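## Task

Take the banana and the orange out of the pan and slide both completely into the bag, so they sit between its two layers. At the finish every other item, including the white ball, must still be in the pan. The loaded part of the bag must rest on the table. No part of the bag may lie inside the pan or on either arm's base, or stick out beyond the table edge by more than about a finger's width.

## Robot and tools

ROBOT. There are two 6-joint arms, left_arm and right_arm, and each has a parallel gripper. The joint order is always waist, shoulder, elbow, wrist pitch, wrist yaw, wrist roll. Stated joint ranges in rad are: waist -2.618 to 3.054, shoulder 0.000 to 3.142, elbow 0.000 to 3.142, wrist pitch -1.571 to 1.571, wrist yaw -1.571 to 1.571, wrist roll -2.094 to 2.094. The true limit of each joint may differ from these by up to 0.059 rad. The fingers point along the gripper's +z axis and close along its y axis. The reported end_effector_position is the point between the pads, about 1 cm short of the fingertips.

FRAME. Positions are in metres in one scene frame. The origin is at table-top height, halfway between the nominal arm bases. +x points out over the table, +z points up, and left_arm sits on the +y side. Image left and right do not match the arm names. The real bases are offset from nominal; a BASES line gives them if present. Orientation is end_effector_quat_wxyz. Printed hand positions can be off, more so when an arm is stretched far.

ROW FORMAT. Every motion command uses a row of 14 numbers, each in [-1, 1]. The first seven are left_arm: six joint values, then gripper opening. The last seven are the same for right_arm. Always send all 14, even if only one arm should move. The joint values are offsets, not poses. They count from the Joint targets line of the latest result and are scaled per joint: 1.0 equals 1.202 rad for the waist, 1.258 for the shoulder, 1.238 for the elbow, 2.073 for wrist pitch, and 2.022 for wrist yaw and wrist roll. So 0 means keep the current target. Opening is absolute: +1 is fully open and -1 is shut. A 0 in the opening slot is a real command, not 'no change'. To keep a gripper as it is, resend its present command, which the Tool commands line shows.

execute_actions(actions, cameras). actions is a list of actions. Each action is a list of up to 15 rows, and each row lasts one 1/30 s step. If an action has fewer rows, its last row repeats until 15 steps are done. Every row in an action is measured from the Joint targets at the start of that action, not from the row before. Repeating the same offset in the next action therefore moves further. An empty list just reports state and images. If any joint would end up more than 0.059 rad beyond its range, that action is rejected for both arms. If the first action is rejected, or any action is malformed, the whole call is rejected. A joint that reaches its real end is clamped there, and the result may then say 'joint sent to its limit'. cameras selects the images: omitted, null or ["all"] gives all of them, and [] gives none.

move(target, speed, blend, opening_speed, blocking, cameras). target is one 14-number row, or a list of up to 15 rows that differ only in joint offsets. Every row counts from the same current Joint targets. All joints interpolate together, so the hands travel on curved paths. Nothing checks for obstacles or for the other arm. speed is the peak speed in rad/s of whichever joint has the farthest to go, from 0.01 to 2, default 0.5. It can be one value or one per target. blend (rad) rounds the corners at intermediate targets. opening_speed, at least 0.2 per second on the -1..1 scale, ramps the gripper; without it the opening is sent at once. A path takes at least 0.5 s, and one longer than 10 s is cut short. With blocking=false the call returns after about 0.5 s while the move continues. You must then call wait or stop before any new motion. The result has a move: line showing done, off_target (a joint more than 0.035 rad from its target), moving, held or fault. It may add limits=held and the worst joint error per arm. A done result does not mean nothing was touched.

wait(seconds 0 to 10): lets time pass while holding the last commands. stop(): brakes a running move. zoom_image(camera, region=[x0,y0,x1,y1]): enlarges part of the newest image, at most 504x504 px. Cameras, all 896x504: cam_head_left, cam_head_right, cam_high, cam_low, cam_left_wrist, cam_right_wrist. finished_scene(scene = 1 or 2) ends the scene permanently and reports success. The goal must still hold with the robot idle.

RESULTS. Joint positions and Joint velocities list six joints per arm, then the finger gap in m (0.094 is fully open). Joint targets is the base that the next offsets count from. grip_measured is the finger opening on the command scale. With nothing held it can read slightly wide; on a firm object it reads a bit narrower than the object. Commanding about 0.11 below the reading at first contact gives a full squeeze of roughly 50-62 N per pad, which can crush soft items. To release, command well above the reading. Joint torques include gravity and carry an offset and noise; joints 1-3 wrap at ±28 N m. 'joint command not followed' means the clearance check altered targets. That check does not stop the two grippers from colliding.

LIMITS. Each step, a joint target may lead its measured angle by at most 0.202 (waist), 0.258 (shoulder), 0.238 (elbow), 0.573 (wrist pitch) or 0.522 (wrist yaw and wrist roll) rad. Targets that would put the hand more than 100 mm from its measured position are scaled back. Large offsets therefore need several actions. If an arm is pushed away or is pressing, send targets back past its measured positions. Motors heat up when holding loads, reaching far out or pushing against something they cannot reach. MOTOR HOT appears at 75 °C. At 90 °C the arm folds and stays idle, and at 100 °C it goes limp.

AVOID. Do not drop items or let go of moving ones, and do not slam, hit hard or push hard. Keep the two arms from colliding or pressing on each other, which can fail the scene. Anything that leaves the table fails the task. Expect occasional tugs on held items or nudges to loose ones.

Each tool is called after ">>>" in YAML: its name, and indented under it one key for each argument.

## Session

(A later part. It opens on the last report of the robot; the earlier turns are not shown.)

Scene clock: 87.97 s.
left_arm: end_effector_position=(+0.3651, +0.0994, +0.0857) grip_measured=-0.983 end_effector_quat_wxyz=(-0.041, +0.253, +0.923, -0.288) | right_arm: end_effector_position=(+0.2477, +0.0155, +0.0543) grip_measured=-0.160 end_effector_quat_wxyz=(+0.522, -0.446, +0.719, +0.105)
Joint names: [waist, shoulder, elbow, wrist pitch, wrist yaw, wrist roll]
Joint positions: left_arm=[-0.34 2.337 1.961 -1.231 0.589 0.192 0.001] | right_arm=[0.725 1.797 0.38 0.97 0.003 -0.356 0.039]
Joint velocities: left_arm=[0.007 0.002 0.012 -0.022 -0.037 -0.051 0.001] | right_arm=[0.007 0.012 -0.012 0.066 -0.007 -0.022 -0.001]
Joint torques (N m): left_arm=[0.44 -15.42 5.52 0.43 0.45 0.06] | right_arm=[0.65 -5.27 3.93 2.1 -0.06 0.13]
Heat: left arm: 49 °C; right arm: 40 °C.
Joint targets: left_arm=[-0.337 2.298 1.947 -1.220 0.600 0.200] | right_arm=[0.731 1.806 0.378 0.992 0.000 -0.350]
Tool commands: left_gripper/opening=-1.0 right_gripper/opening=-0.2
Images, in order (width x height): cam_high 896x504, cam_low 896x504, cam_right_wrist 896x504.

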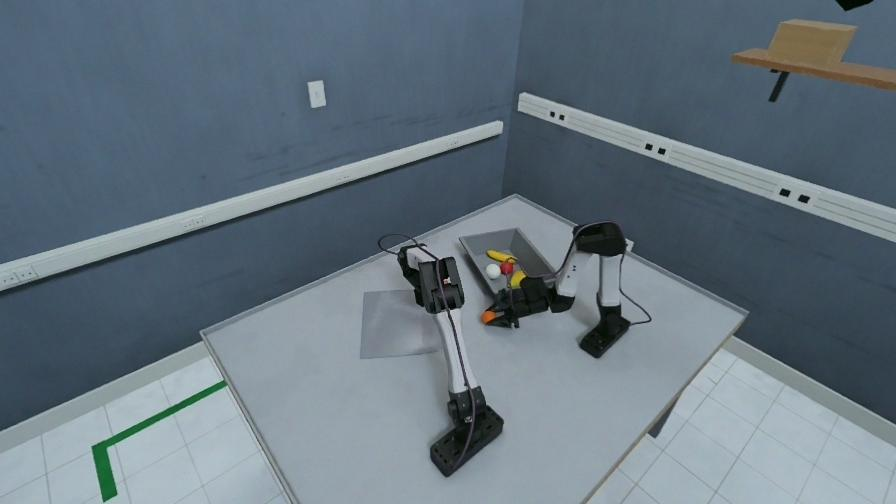

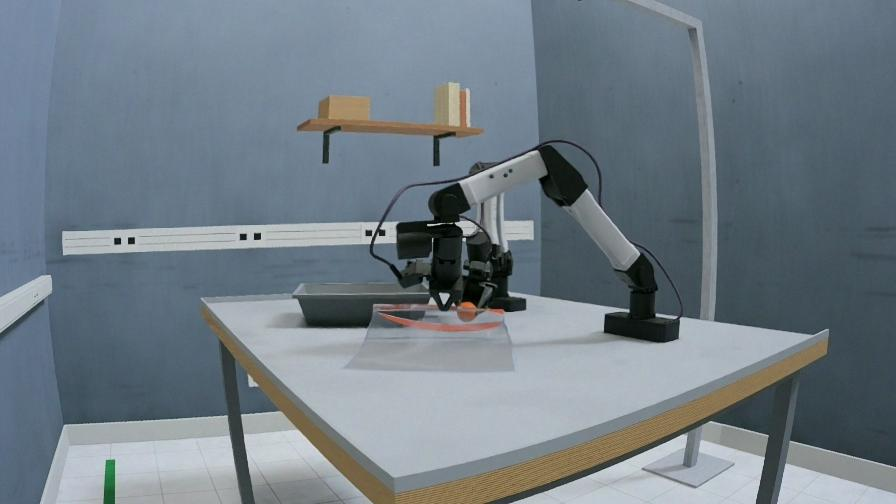

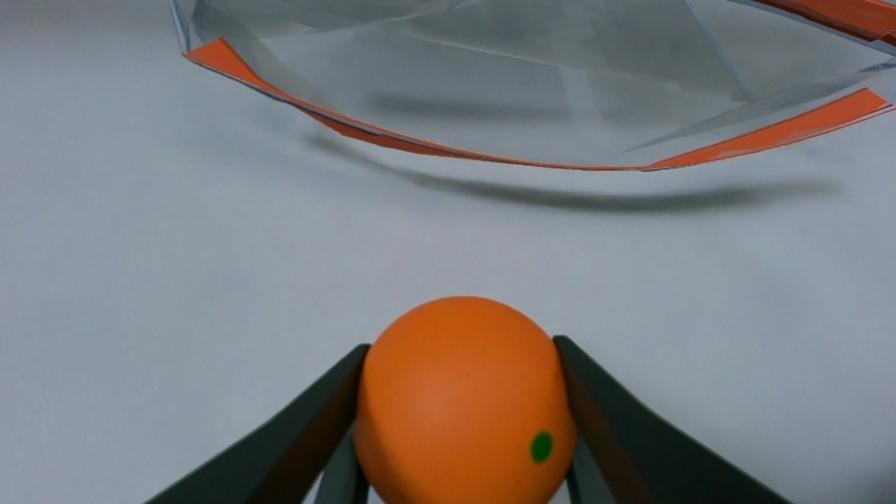

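>>> execute_actions:
  actions: []
  cameras: ["cam_head_left", "cam_low", "cam_left_wrist", "cam_right_wrist"]

Scene clock: 89.60 s.
left_arm: end_effector_position=(+0.3651, +0.0994, +0.0857) grip_measured=-0.983 end_effector_quat_wxyz=(-0.041, +0.253, +0.923, -0.288) | right_arm: end_effector_position=(+0.2477, +0.0155, +0.0544) grip_measured=-0.160 end_effector_quat_wxyz=(+0.522, -0.446, +0.719, +0.105)
Joint names: [waist, shoulder, elbow, wrist pitch, wrist yaw, wrist roll]
Joint positions: left_arm=[-0.34 2.337 1.961 -1.231 0.589 0.192 0.001] | right_arm=[0.725 1.797 0.38 0.97 0.003 -0.355 0.039]
Joint velocities: left_arm=[-0.012 0.022 0.007 -0.051 -0.051 -0.037 0] | right_arm=[0.002 -0.017 -0.022 -0.037 -0.037 -0.066 0]
Joint torques (N m): left_arm=[0.43 -15.42 5.53 0.44 0.44 0.07] | right_arm=[0.64 -5.3 3.96 2.11 -0.06 0.12]
Heat: left arm: 49 °C; right arm: 40 °C.
Joint targets: left_arm=[-0.337 2.298 1.947 -1.220 0.600 0.200] | right_arm=[0.731 1.806 0.378 0.993 0.000 -0.350]
Tool commands: left_gripper/opening=-1.0 right_gripper/opening=-0.2
Images, in order (width x height): cam_head_left 896x504, cam_low 896x504, cam_left_wrist 896x504, cam_right_wrist 896x504.

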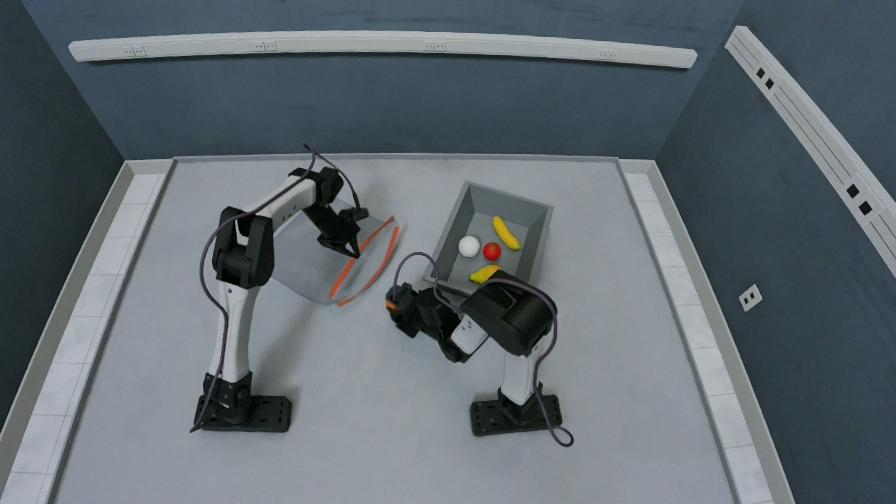

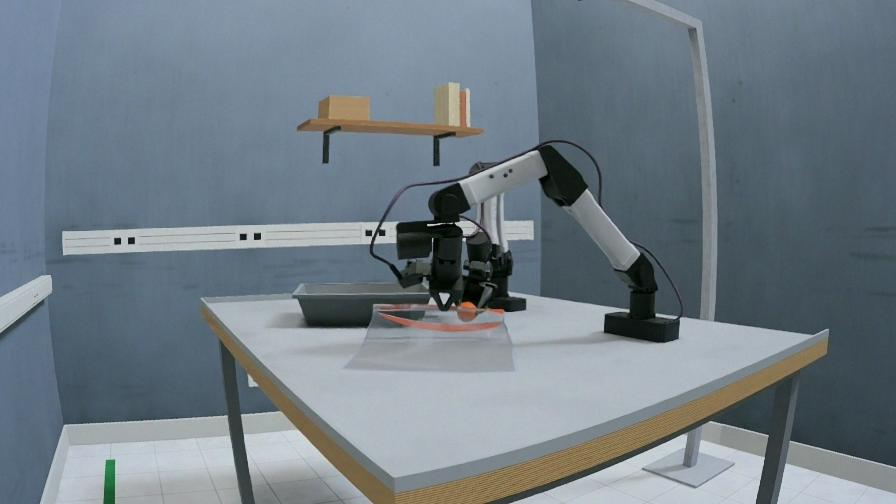

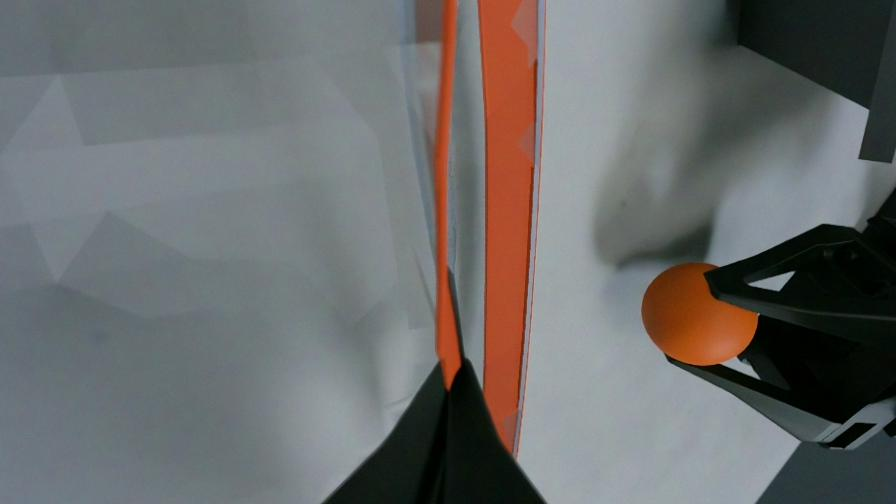

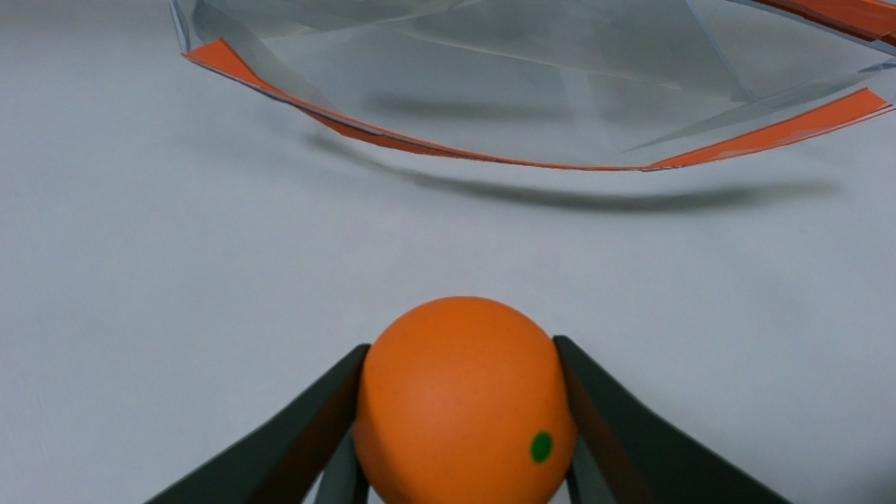

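>>> zoom_image:
  camera: "cam_low"
  region: [330, 250, 560, 390]

>>> zoom_image:
  camera: "cam_right_wrist"
  region: [150, 0, 650, 300]

Scaled by 2.191 from the camera's 896x504 image, which has a finer 1280x720 frame.

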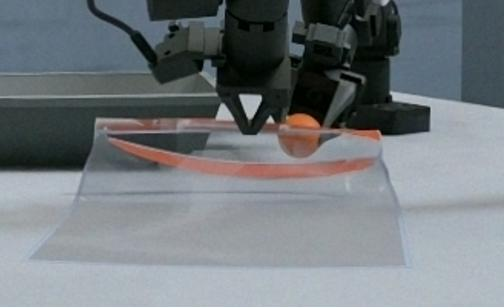

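Scaled by 1.008 from the camera's 896x504 image, which has a finer 1280x720 frame.

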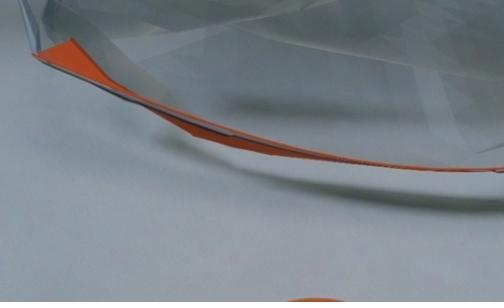

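>>> move:
  target:
    - [0,0,0,0,0,0,-1,0.0046,-0.123,0.0919,-0.1301,0,0,-0.2]
    - [0,0,0,0,0,0,-1,0.0288,0.0642,0.2938,-0.1371,0,0,-0.2]
  blend: 0.05
  speed: 0.4
  cameras: ["cam_low", "cam_left_wrist", "cam_right_wrist"]

>>> zoom_image:
  camera: "cam_low"
  region: [330, 250, 560, 390]

Scene clock: 94.37 s.
left_arm: end_effector_position=(+0.3651, +0.0994, +0.0857) grip_measured=-0.983 end_effector_quat_wxyz=(-0.041, +0.253, +0.923, -0.288) | right_arm: end_effector_position=(+0.2915, +0.0793, +0.0800) grip_measured=-0.160 end_effector_quat_wxyz=(+0.517, -0.460, +0.713, +0.113)
Joint names: [waist, shoulder, elbow, wrist pitch, wrist yaw, wrist roll]
Joint positions: left_arm=[-0.34 2.337 1.961 -1.231 0.589 0.192 0.001] | right_arm=[0.759 1.876 0.719 0.703 0.003 -0.355 0.039]
Joint velocities: left_arm=[0.012 0.017 -0.027 0.051 -0.007 0.022 0.001] | right_arm=[0.007 -0.007 0.017 0.051 -0.11 -0.066 0]
Joint torques (N m): left_arm=[0.44 -15.46 5.52 0.44 0.46 0.08] | right_arm=[0.43 -7.04 7.62 1.92 -0.05 0.12]
Heat: left arm: 51 °C; right arm: 39 °C.
Joint targets: left_arm=[-0.337 2.298 1.947 -1.220 0.600 0.200] | right_arm=[0.765 1.887 0.742 0.708 0.000 -0.350]
move: off_target (left_arm); left_arm: the shoulder is farthest, 0.039 rad from its target
Images, in order (width x height): cam_low 896x504, cam_left_wrist 896x504, cam_right_wrist 896x504.

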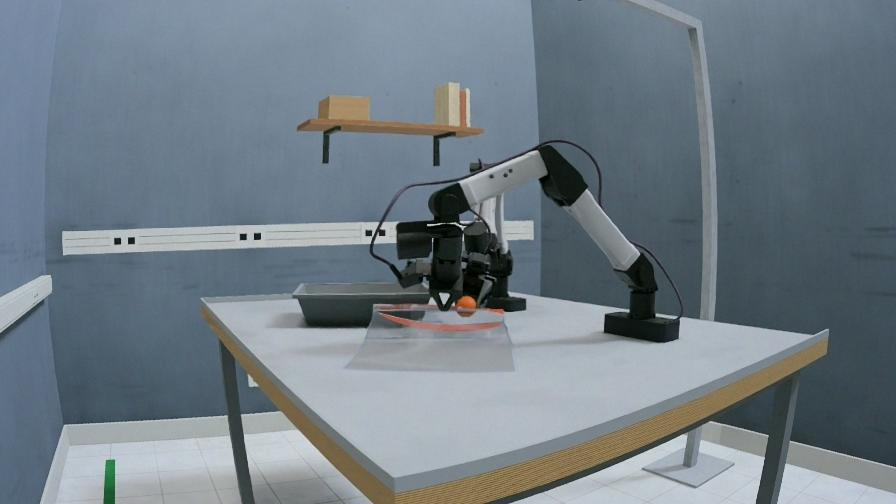

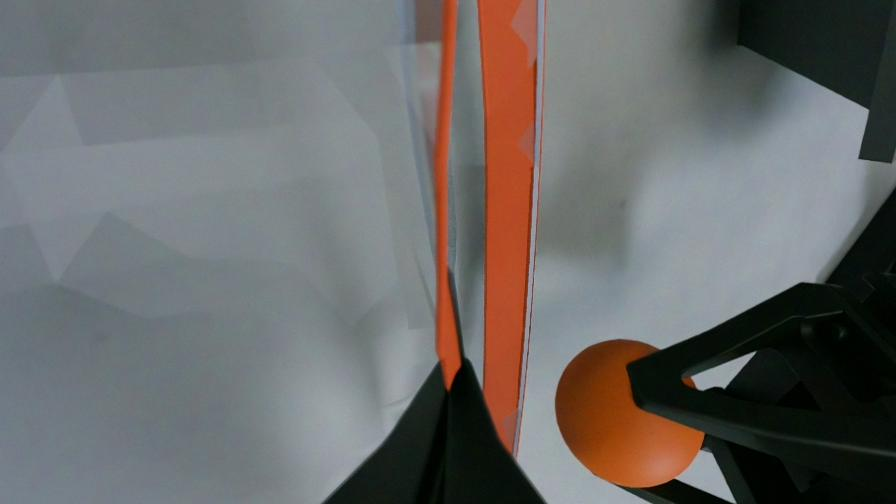

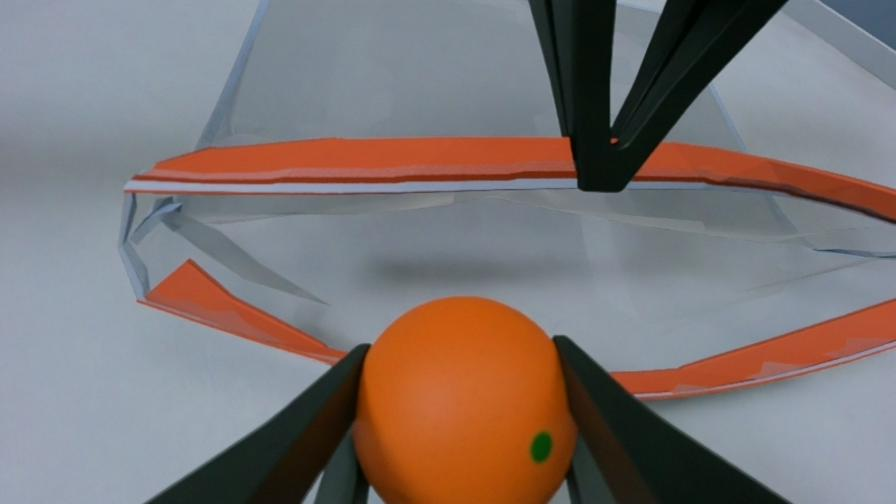

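Scaled by 2.191 from the camera's 896x504 image, which has a finer 1280x720 frame.

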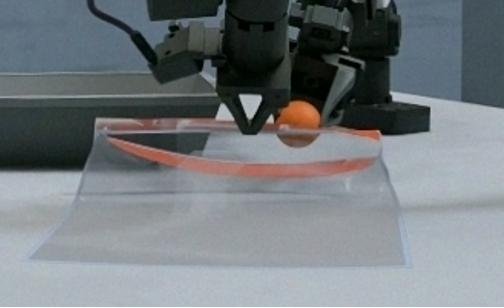

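>>> move:
  target:
    - [0,0,0,0,0,0,-1,0.0087,0.1174,0.0811,0.0232,0,0,-0.2]
    - [0,0,0,0,0,0,-1,0.0152,0.1966,0.1609,0.0235,0,0,-0.2]
  blend: 0.03
  speed: 0.25
  cameras: ["cam_low", "cam_left_wrist", "cam_right_wrist"]

>>> zoom_image:
  camera: "cam_low"
  region: [330, 250, 560, 390]

Scene clock: 97.17 s.
left_arm: end_effector_position=(+0.3651, +0.0994, +0.0857) grip_measured=-0.983 end_effector_quat_wxyz=(-0.041, +0.253, +0.923, -0.288) | right_arm: end_effector_position=(+0.3184, +0.1195, +0.0425) grip_measured=-0.160 end_effector_quat_wxyz=(+0.510, -0.468, +0.713, +0.116)
Joint names: [waist, shoulder, elbow, wrist pitch, wrist yaw, wrist roll]
Joint positions: left_arm=[-0.34 2.337 1.961 -1.231 0.589 0.192 0.001] | right_arm=[0.776 2.122 0.917 0.734 0.003 -0.355 0.039]
Joint velocities: left_arm=[-0.022 0.002 -0.007 -0.007 -0.066 0.037 0.001] | right_arm=[-0.002 -0.002 -0.002 0.051 0.051 -0.066 0]
Joint torques (N m): left_arm=[0.43 -15.49 5.49 0.44 0.45 0.07] | right_arm=[0.84 -8.7 7.39 2.09 -0.06 0.12]
Heat: left arm: 51 °C; right arm: 39 °C.
Joint targets: left_arm=[-0.337 2.298 1.947 -1.220 0.600 0.200] | right_arm=[0.784 2.134 0.941 0.757 0.000 -0.350]
move: off_target (left_arm); left_arm: the shoulder is farthest, 0.039 rad from its target
Images, in order (width x height): cam_low 896x504, cam_left_wrist 896x504, cam_right_wrist 896x504.

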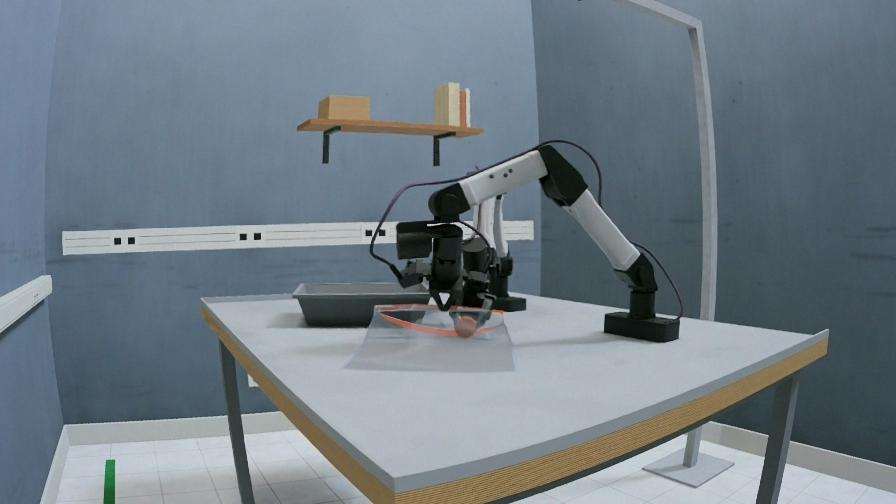

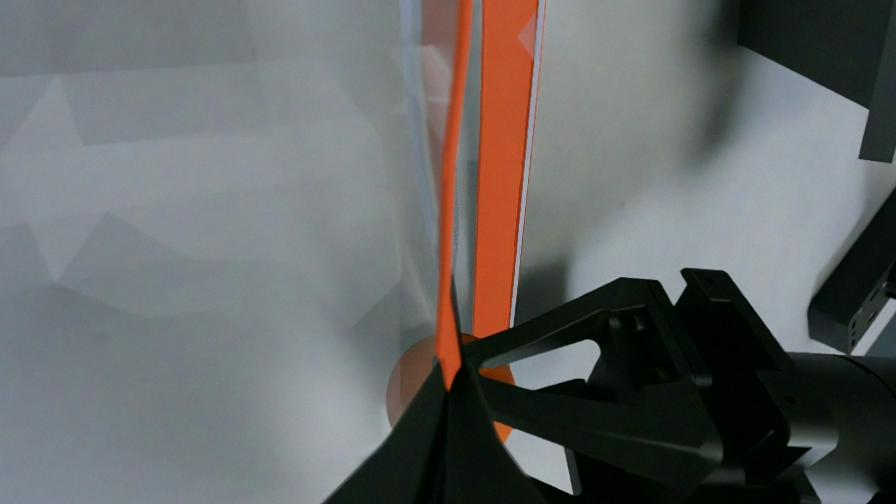

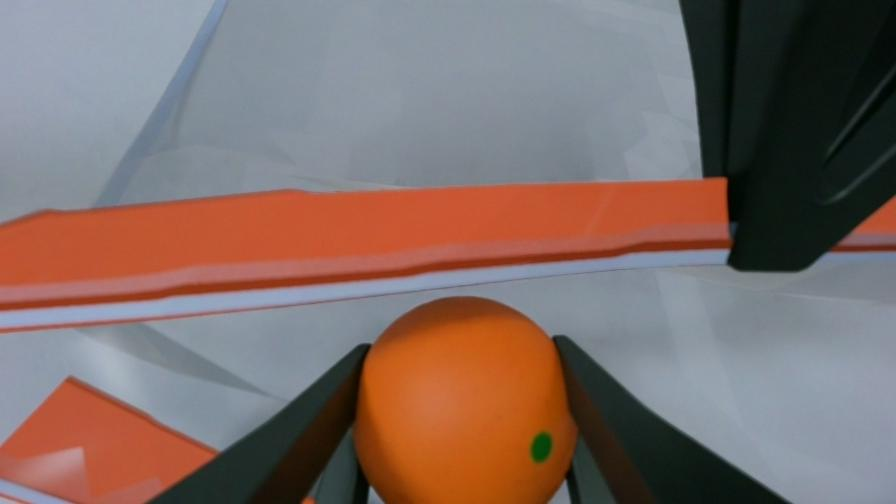

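Scaled by 2.191 from the camera's 896x504 image, which has a finer 1280x720 frame.

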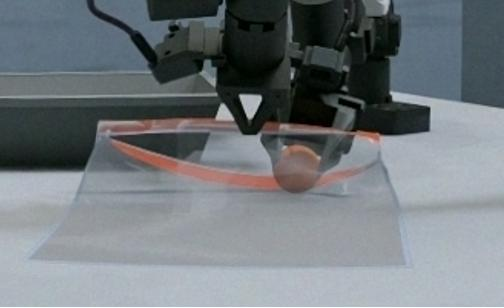

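>>> move:
  target:
    - [0,0,0,0,0,0,-1,0.0052,0.0868,0.1342,-0.0276,0,0,-0.2]
    - [0,0,0,0,0,0,-1,0.0138,0.1856,0.3211,-0.0793,0,0.0,-0.2]
  blend: 0.03
  speed: 0.25
  cameras: ["cam_head_left", "cam_left_wrist", "cam_right_wrist"]

>>> zoom_image:
  camera: "cam_head_left"
  region: [250, 180, 450, 320]

Scene clock: 103.37 s.
left_arm: end_effector_position=(+0.3871, +0.1152, +0.0871) grip_measured=-0.984 end_effector_quat_wxyz=(-0.002, +0.253, +0.928, -0.273) | right_arm: end_effector_position=(+0.3678, +0.1826, +0.0382) grip_measured=-0.161 end_effector_quat_wxyz=(+0.521, -0.463, +0.706, +0.126)
Joint names: [waist, shoulder, elbow, wrist pitch, wrist yaw, wrist roll]
Joint positions: left_arm=[-0.302 2.326 1.961 -1.179 0.553 0.208 0.001] | right_arm=[0.79 2.344 1.295 0.609 0.004 -0.342 0.039]
Joint velocities: left_arm=[-0.002 -0.002 -0.012 0.007 0.081 0.007 -0.001] | right_arm=[-0.002 -0.007 -0.012 0.037 -0.037 -0.051 0.001]
Joint torques (N m): left_arm=[-2.45 -14.58 5.67 -0.01 0.77 -0.12] | right_arm=[1.05 -9.84 10.13 1.75 -0.06 -0.03]
Heat: left arm: 52 °C; right arm: 40 °C.
Joint targets: left_arm=[-0.337 2.298 1.947 -1.220 0.600 0.200] | right_arm=[0.800 2.368 1.339 0.593 0.000 -0.350]
move: off_target (left_arm, right_arm); left_arm: the wrist yaw is farthest, 0.047 rad from its target; right_arm: the elbow is farthest, 0.044 rad from its target
Images, in order (width x height): cam_head_left 896x504, cam_left_wrist 896x504, cam_right_wrist 896x504.

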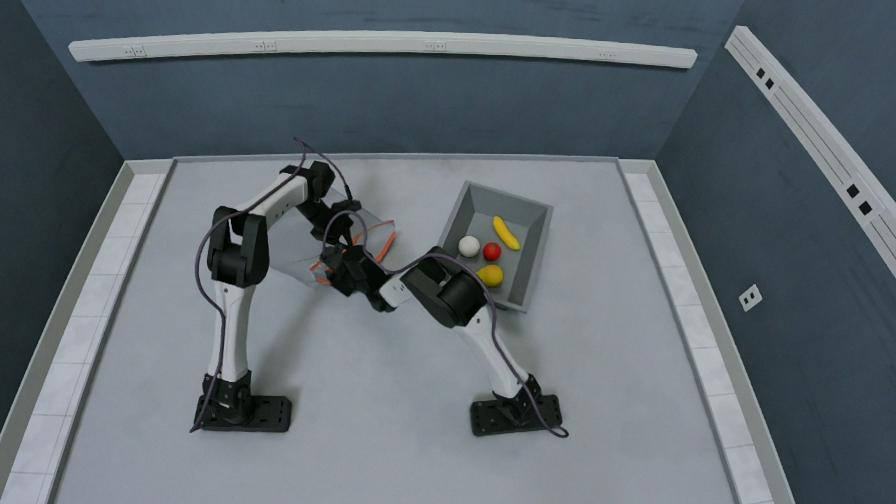

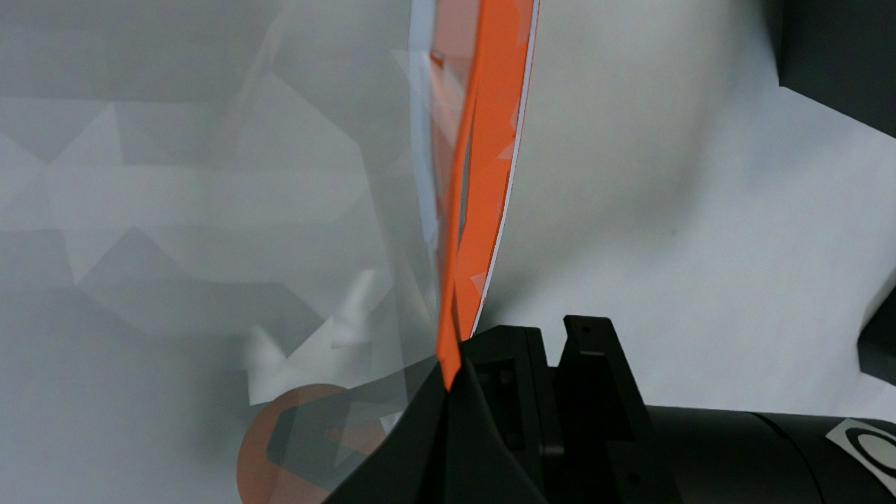

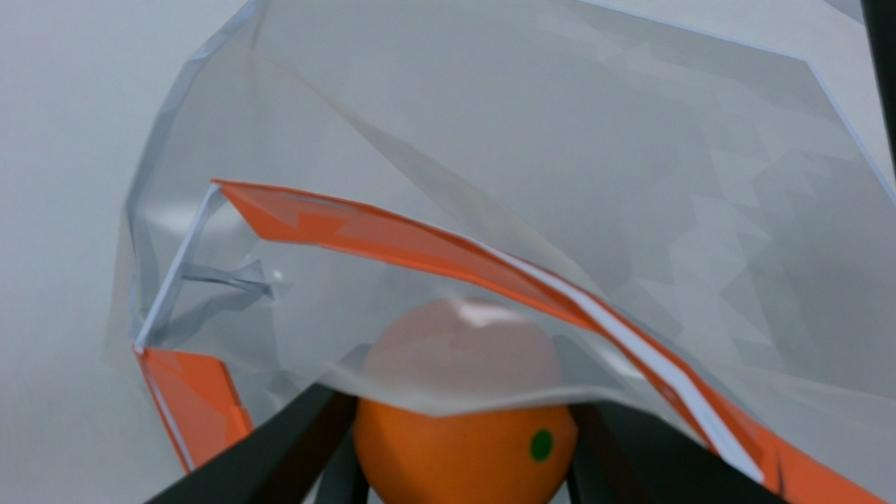

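Scaled by 2.520 from the camera's 896x504 image, which has a finer 1280x720 frame.

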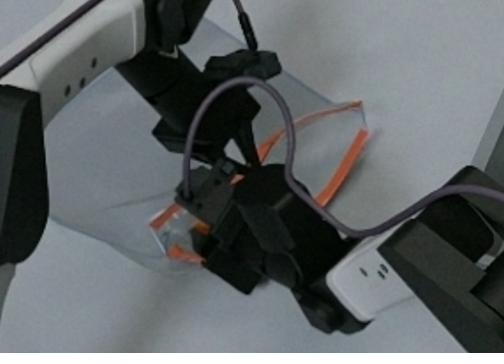

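>>> zoom_image:
  camera: "cam_right_wrist"
  region: [100, 100, 600, 504]

>>> zoom_image:
  camera: "cam_left_wrist"
  region: [180, 200, 600, 504]

Scaled by 1.008 from the camera's 896x504 image, which has a finer 1280x720 frame.

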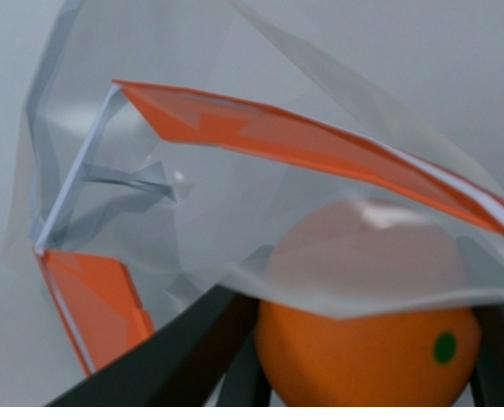

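Scaled by 1.200 from the camera's 896x504 image, which has a finer 1280x720 frame.

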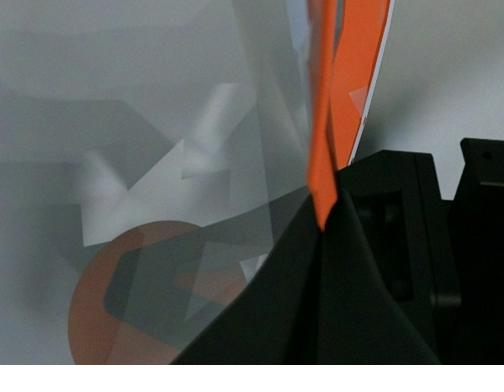

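>>> move:
  target: [0,0,0,0,0,0,-1,0,0.0261,0.0,0.0158,0,0,-0.2]
  speed: 0.1
  cameras: ["cam_left_wrist", "cam_right_wrist"]

Scene clock: 106.87 s.
left_arm: end_effector_position=(+0.3884, +0.1162, +0.0865) grip_measured=-0.984 end_effector_quat_wxyz=(+0.001, +0.255, +0.929, -0.269) | right_arm: end_effector_position=(+0.3708, +0.1855, +0.0375) grip_measured=-0.161 end_effector_quat_wxyz=(+0.533, -0.458, +0.699, +0.128)
Joint names: [waist, shoulder, elbow, wrist pitch, wrist yaw, wrist roll]
Joint positions: left_arm=[-0.302 2.326 1.961 -1.175 0.544 0.209 0.001] | right_arm=[0.79 2.367 1.301 0.656 0.006 -0.341 0.039]
Joint velocities: left_arm=[-0.007 -0.007 0.002 -0.051 -0.007 -0.037 -0.001] | right_arm=[-0.002 0.007 -0.007 -0.066 0.037 0.007 -0.001]
Joint torques (N m): left_arm=[-2.44 -14.6 5.65 -0.03 0.86 -0.09] | right_arm=[1.06 -9.1 9.42 1.62 -0.08 -0.03]
Heat: left arm: 53 °C; right arm: 40 °C.
Joint targets: left_arm=[-0.337 2.298 1.947 -1.220 0.600 0.200] | right_arm=[0.800 2.401 1.339 0.625 0.000 -0.350]
move: off_target (left_arm, right_arm); left_arm: the wrist yaw is farthest, 0.056 rad from its target; right_arm: the elbow is farthest, 0.038 rad from its target
Images, in order (width x height): cam_left_wrist 896x504, cam_right_wrist 896x504.

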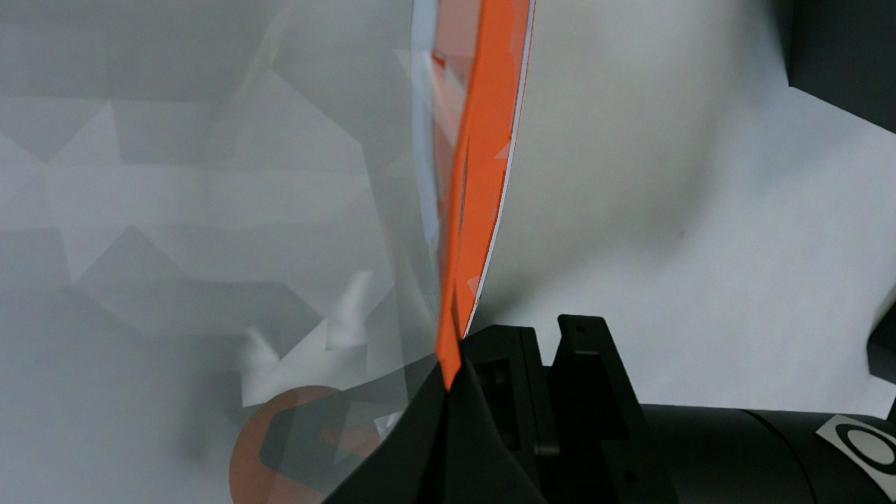

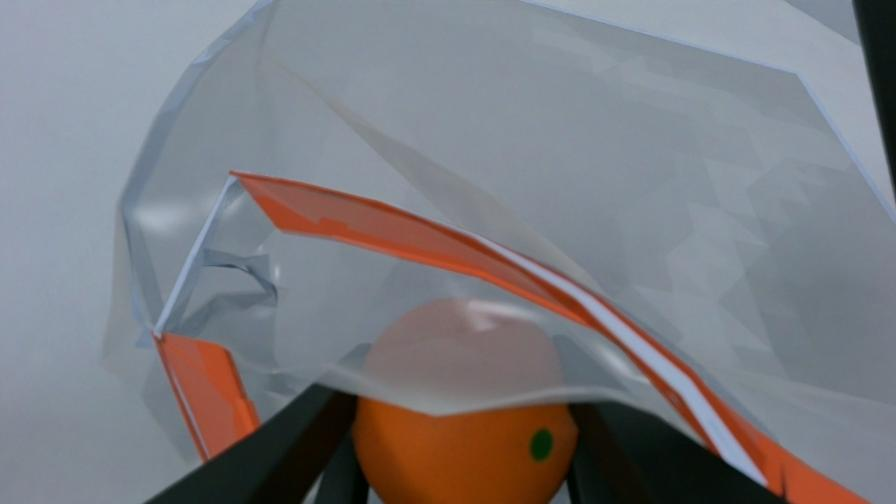

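>>> move:
  target: [0,0,0,0,0,0,-1,0,0.02,-0.01,-0.025,0,0,-0.2]
  speed: 0.15
  cameras: ["cam_right_wrist"]

Scene clock: 108.00 s.
left_arm: end_effector_position=(+0.3889, +0.1167, +0.0861) grip_measured=-0.984 end_effector_quat_wxyz=(+0.001, +0.255, +0.929, -0.267) | right_arm: end_effector_position=(+0.3712, +0.1859, +0.0361) grip_measured=-0.161 end_effector_quat_wxyz=(+0.534, -0.458, +0.699, +0.129)
Joint names: [waist, shoulder, elbow, wrist pitch, wrist yaw, wrist roll]
Joint positions: left_arm=[-0.302 2.326 1.961 -1.174 0.54 0.21 0.001] | right_arm=[0.79 2.374 1.302 0.665 0.006 -0.341 0.039]
Joint velocities: left_arm=[0.002 -0.002 0.012 0.022 -0.022 0.037 0] | right_arm=[-0.012 0.007 0.017 -0.007 -0.007 0.051 0]
Joint torques (N m): left_arm=[-2.43 -14.63 5.72 -0.05 0.91 -0.1] | right_arm=[1.07 -7.53 8.05 0.97 -0.08 -0.02]
Heat: left arm: 54 °C; right arm: 40 °C.
Joint targets: left_arm=[-0.337 2.298 1.947 -1.220 0.600 0.200] | right_arm=[0.800 2.426 1.326 0.574 0.000 -0.350]
move: off_target (left_arm, right_arm); left_arm: the wrist yaw is farthest, 0.060 rad from its target; right_arm: the wrist pitch is farthest, 0.092 rad from its target
Images, in order (width x height): cam_right_wrist 896x504.

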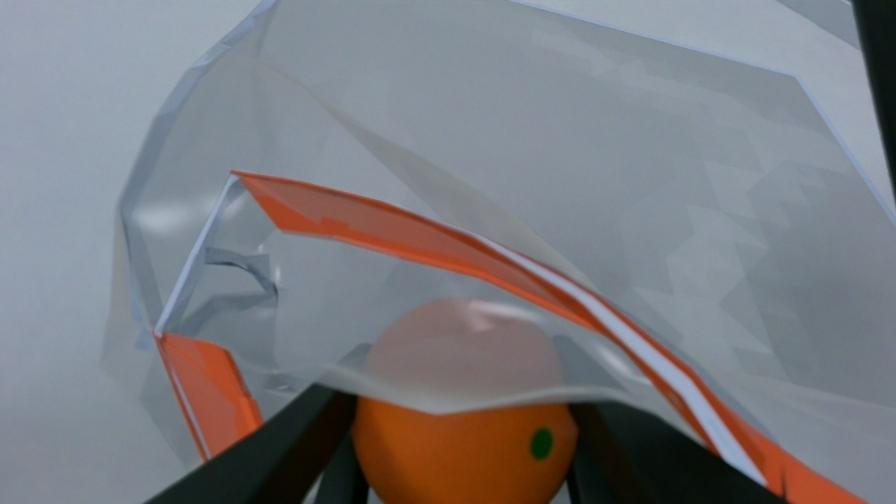

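>>> move:
  target: [0,0,0,0,0,0,-1,0,-0.02,0.0,0.035,0,0,0.3]
  speed: 0.3
  opening_speed: 0.4
  cameras: ["cam_left_wrist", "cam_right_wrist"]

Scene clock: 109.87 s.
left_arm: end_effector_position=(+0.3899, +0.1164, +0.0862) grip_measured=-0.984 end_effector_quat_wxyz=(+0.004, +0.258, +0.928, -0.267) | right_arm: end_effector_position=(+0.3706, +0.1865, +0.0352) grip_measured=+0.298 end_effector_quat_wxyz=(+0.535, -0.458, +0.698, +0.129)
Joint names: [waist, shoulder, elbow, wrist pitch, wrist yaw, wrist roll]
Joint positions: left_arm=[-0.302 2.326 1.961 -1.169 0.54 0.214 0.001] | right_arm=[0.791 2.377 1.302 0.668 0.006 -0.341 0.061]
Joint velocities: left_arm=[-0.012 -0.012 -0.007 -0.022 -0.095 -0.022 0.002] | right_arm=[0.002 -0.007 -0.012 0.051 -0.037 0.007 0.001]
Joint torques (N m): left_arm=[-2.44 -14.67 5.71 -0.09 0.9 -0.12] | right_arm=[0.92 -9.98 8.02 1.67 -0.09 -0.04]
Heat: left arm: 54 °C; right arm: 40 °C.
Joint targets: left_arm=[-0.337 2.298 1.947 -1.221 0.600 0.200] | right_arm=[0.800 2.401 1.326 0.646 0.000 -0.350]
move: off_target (left_arm); left_arm: the wrist yaw is farthest, 0.060 rad from its target
Images, in order (width x height): cam_left_wrist 896x504, cam_right_wrist 896x504.

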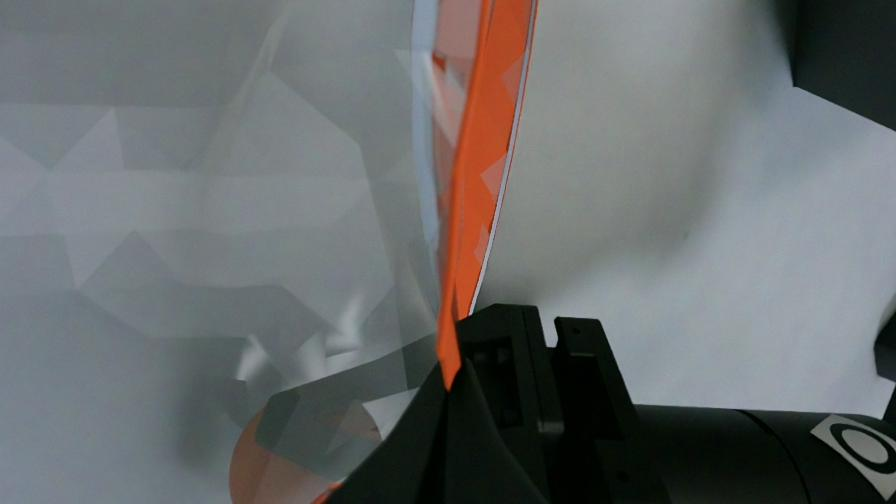

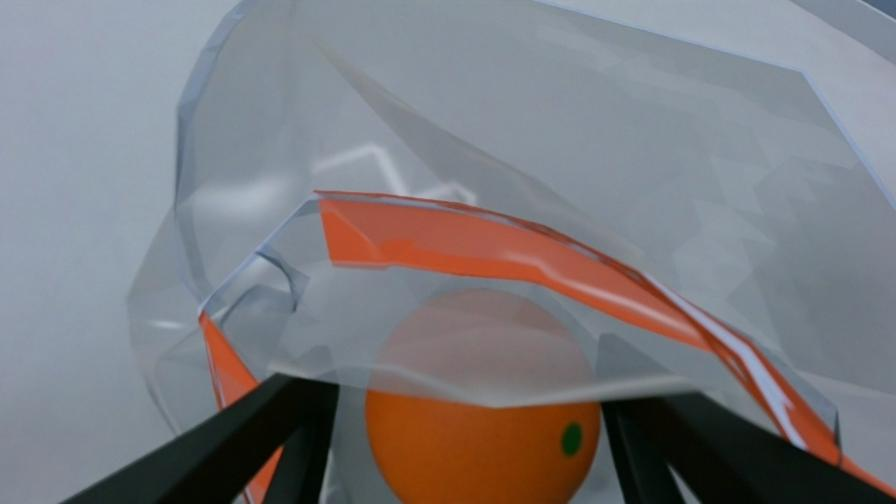

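>>> move:
  target: [0,0,0,0,0,0,-1,-0.0081,-0.1517,-0.175,0.0089,0,0,0.3]
  speed: 0.2
  cameras: ["cam_left_wrist", "cam_right_wrist"]

Scene clock: 112.13 s.
left_arm: end_effector_position=(+0.3726, +0.1012, +0.0906) grip_measured=-0.984 end_effector_quat_wxyz=(-0.021, +0.261, +0.921, -0.290) | right_arm: end_effector_position=(+0.3396, +0.1560, +0.0291) grip_measured=+0.299 end_effector_quat_wxyz=(+0.505, -0.471, +0.712, +0.125)
Joint names: [waist, shoulder, elbow, wrist pitch, wrist yaw, wrist roll]
Joint positions: left_arm=[-0.33 2.326 1.961 -1.209 0.59 0.208 0.001] | right_arm=[0.793 2.26 1.115 0.669 -0.001 -0.343 0.061]
Joint velocities: left_arm=[-0.027 0.007 0.012 -0.037 0.051 -0.051 0.001] | right_arm=[0.002 0.022 -0.027 -0.022 -0.007 -0.007 0]
Joint torques (N m): left_arm=[-0.29 -14.56 5.6 0.27 0.45 -0.09] | right_arm=[-0.17 -15.41 4.93 1.81 -0.01 -0.01]
Heat: left arm: 54 °C; right arm: 40 °C.
Joint targets: left_arm=[-0.337 2.298 1.947 -1.221 0.600 0.200] | right_arm=[0.791 2.210 1.110 0.665 0.000 -0.350]
move: off_target (right_arm); right_arm: the shoulder is farthest, 0.050 rad from its target
Images, in order (width x height): cam_left_wrist 896x504, cam_right_wrist 896x504.

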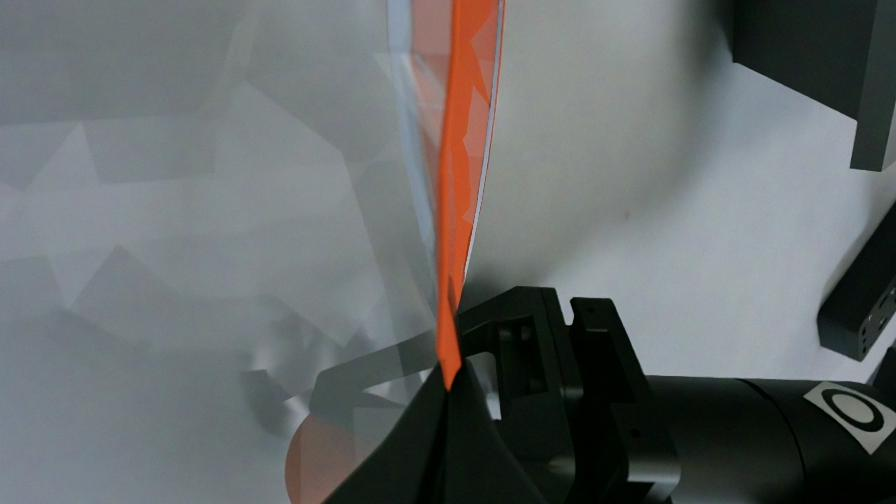

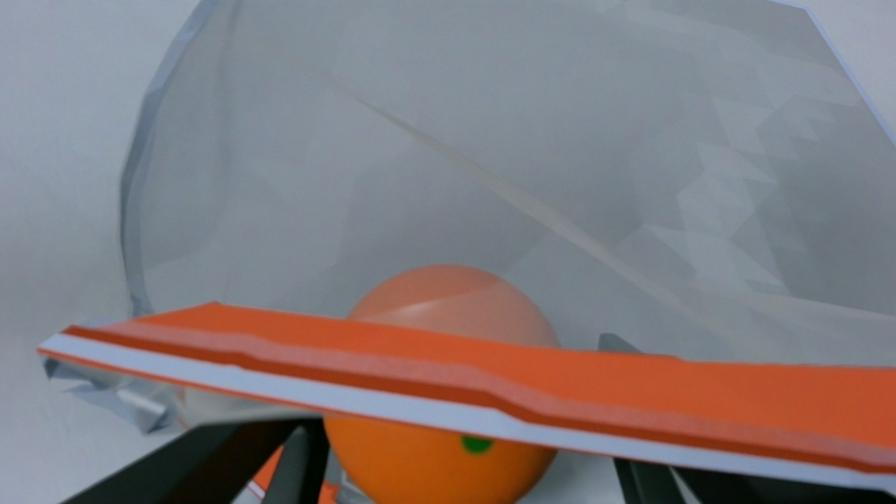

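>>> move:
  target: [0,0,0,0,0,0,-1,0.0,-0.1042,-0.1947,0.0524,0,0,0.3]
  speed: 0.2
  cameras: ["cam_left_wrist", "cam_right_wrist"]

Scene clock: 115.17 s.
left_arm: end_effector_position=(+0.3722, +0.1014, +0.0906) grip_measured=-0.984 end_effector_quat_wxyz=(-0.022, +0.260, +0.921, -0.290) | right_arm: end_effector_position=(+0.3030, +0.1164, +0.0291) grip_measured=+0.299 end_effector_quat_wxyz=(+0.495, -0.475, +0.717, +0.122)
Joint names: [waist, shoulder, elbow, wrist pitch, wrist yaw, wrist roll]
Joint positions: left_arm=[-0.33 2.326 1.961 -1.211 0.59 0.208 0.001] | right_arm=[0.793 2.125 0.873 0.753 -0.001 -0.344 0.061]
Joint velocities: left_arm=[0.007 -0.017 0.012 0.066 -0.022 -0.022 0] | right_arm=[-0.007 0.002 0.017 -0.051 0.007 0.007 0]
Joint torques (N m): left_arm=[-0.29 -14.57 5.59 0.29 0.45 -0.08] | right_arm=[-0.13 -13.59 4.53 2.04 -0.03 0.01]
Heat: left arm: 54 °C; right arm: 42 °C.
Joint targets: left_arm=[-0.337 2.298 1.947 -1.221 0.600 0.200] | right_arm=[0.791 2.079 0.869 0.773 0.000 -0.350]
move: off_target (right_arm); right_arm: the shoulder is farthest, 0.046 rad from its target
Images, in order (width x height): cam_left_wrist 896x504, cam_right_wrist 896x504.

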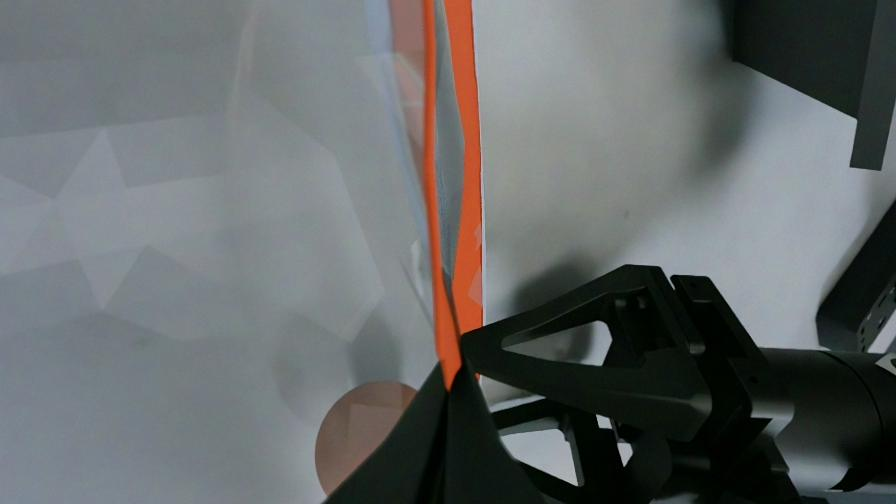

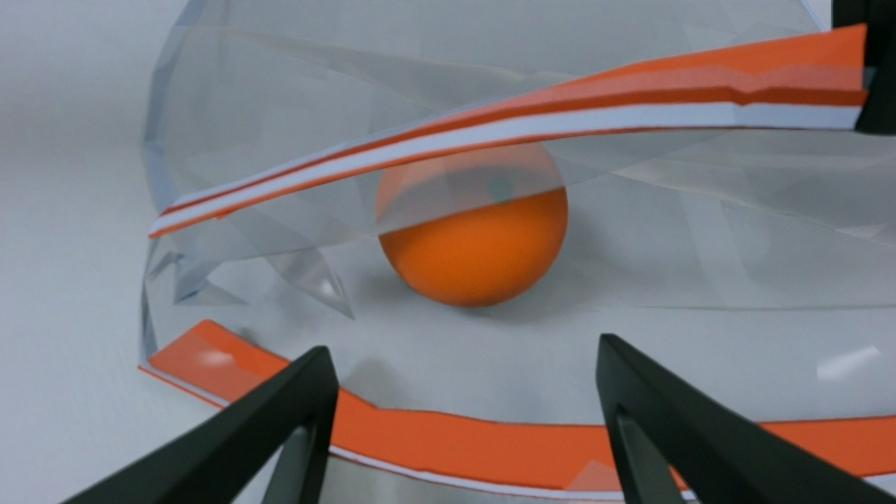

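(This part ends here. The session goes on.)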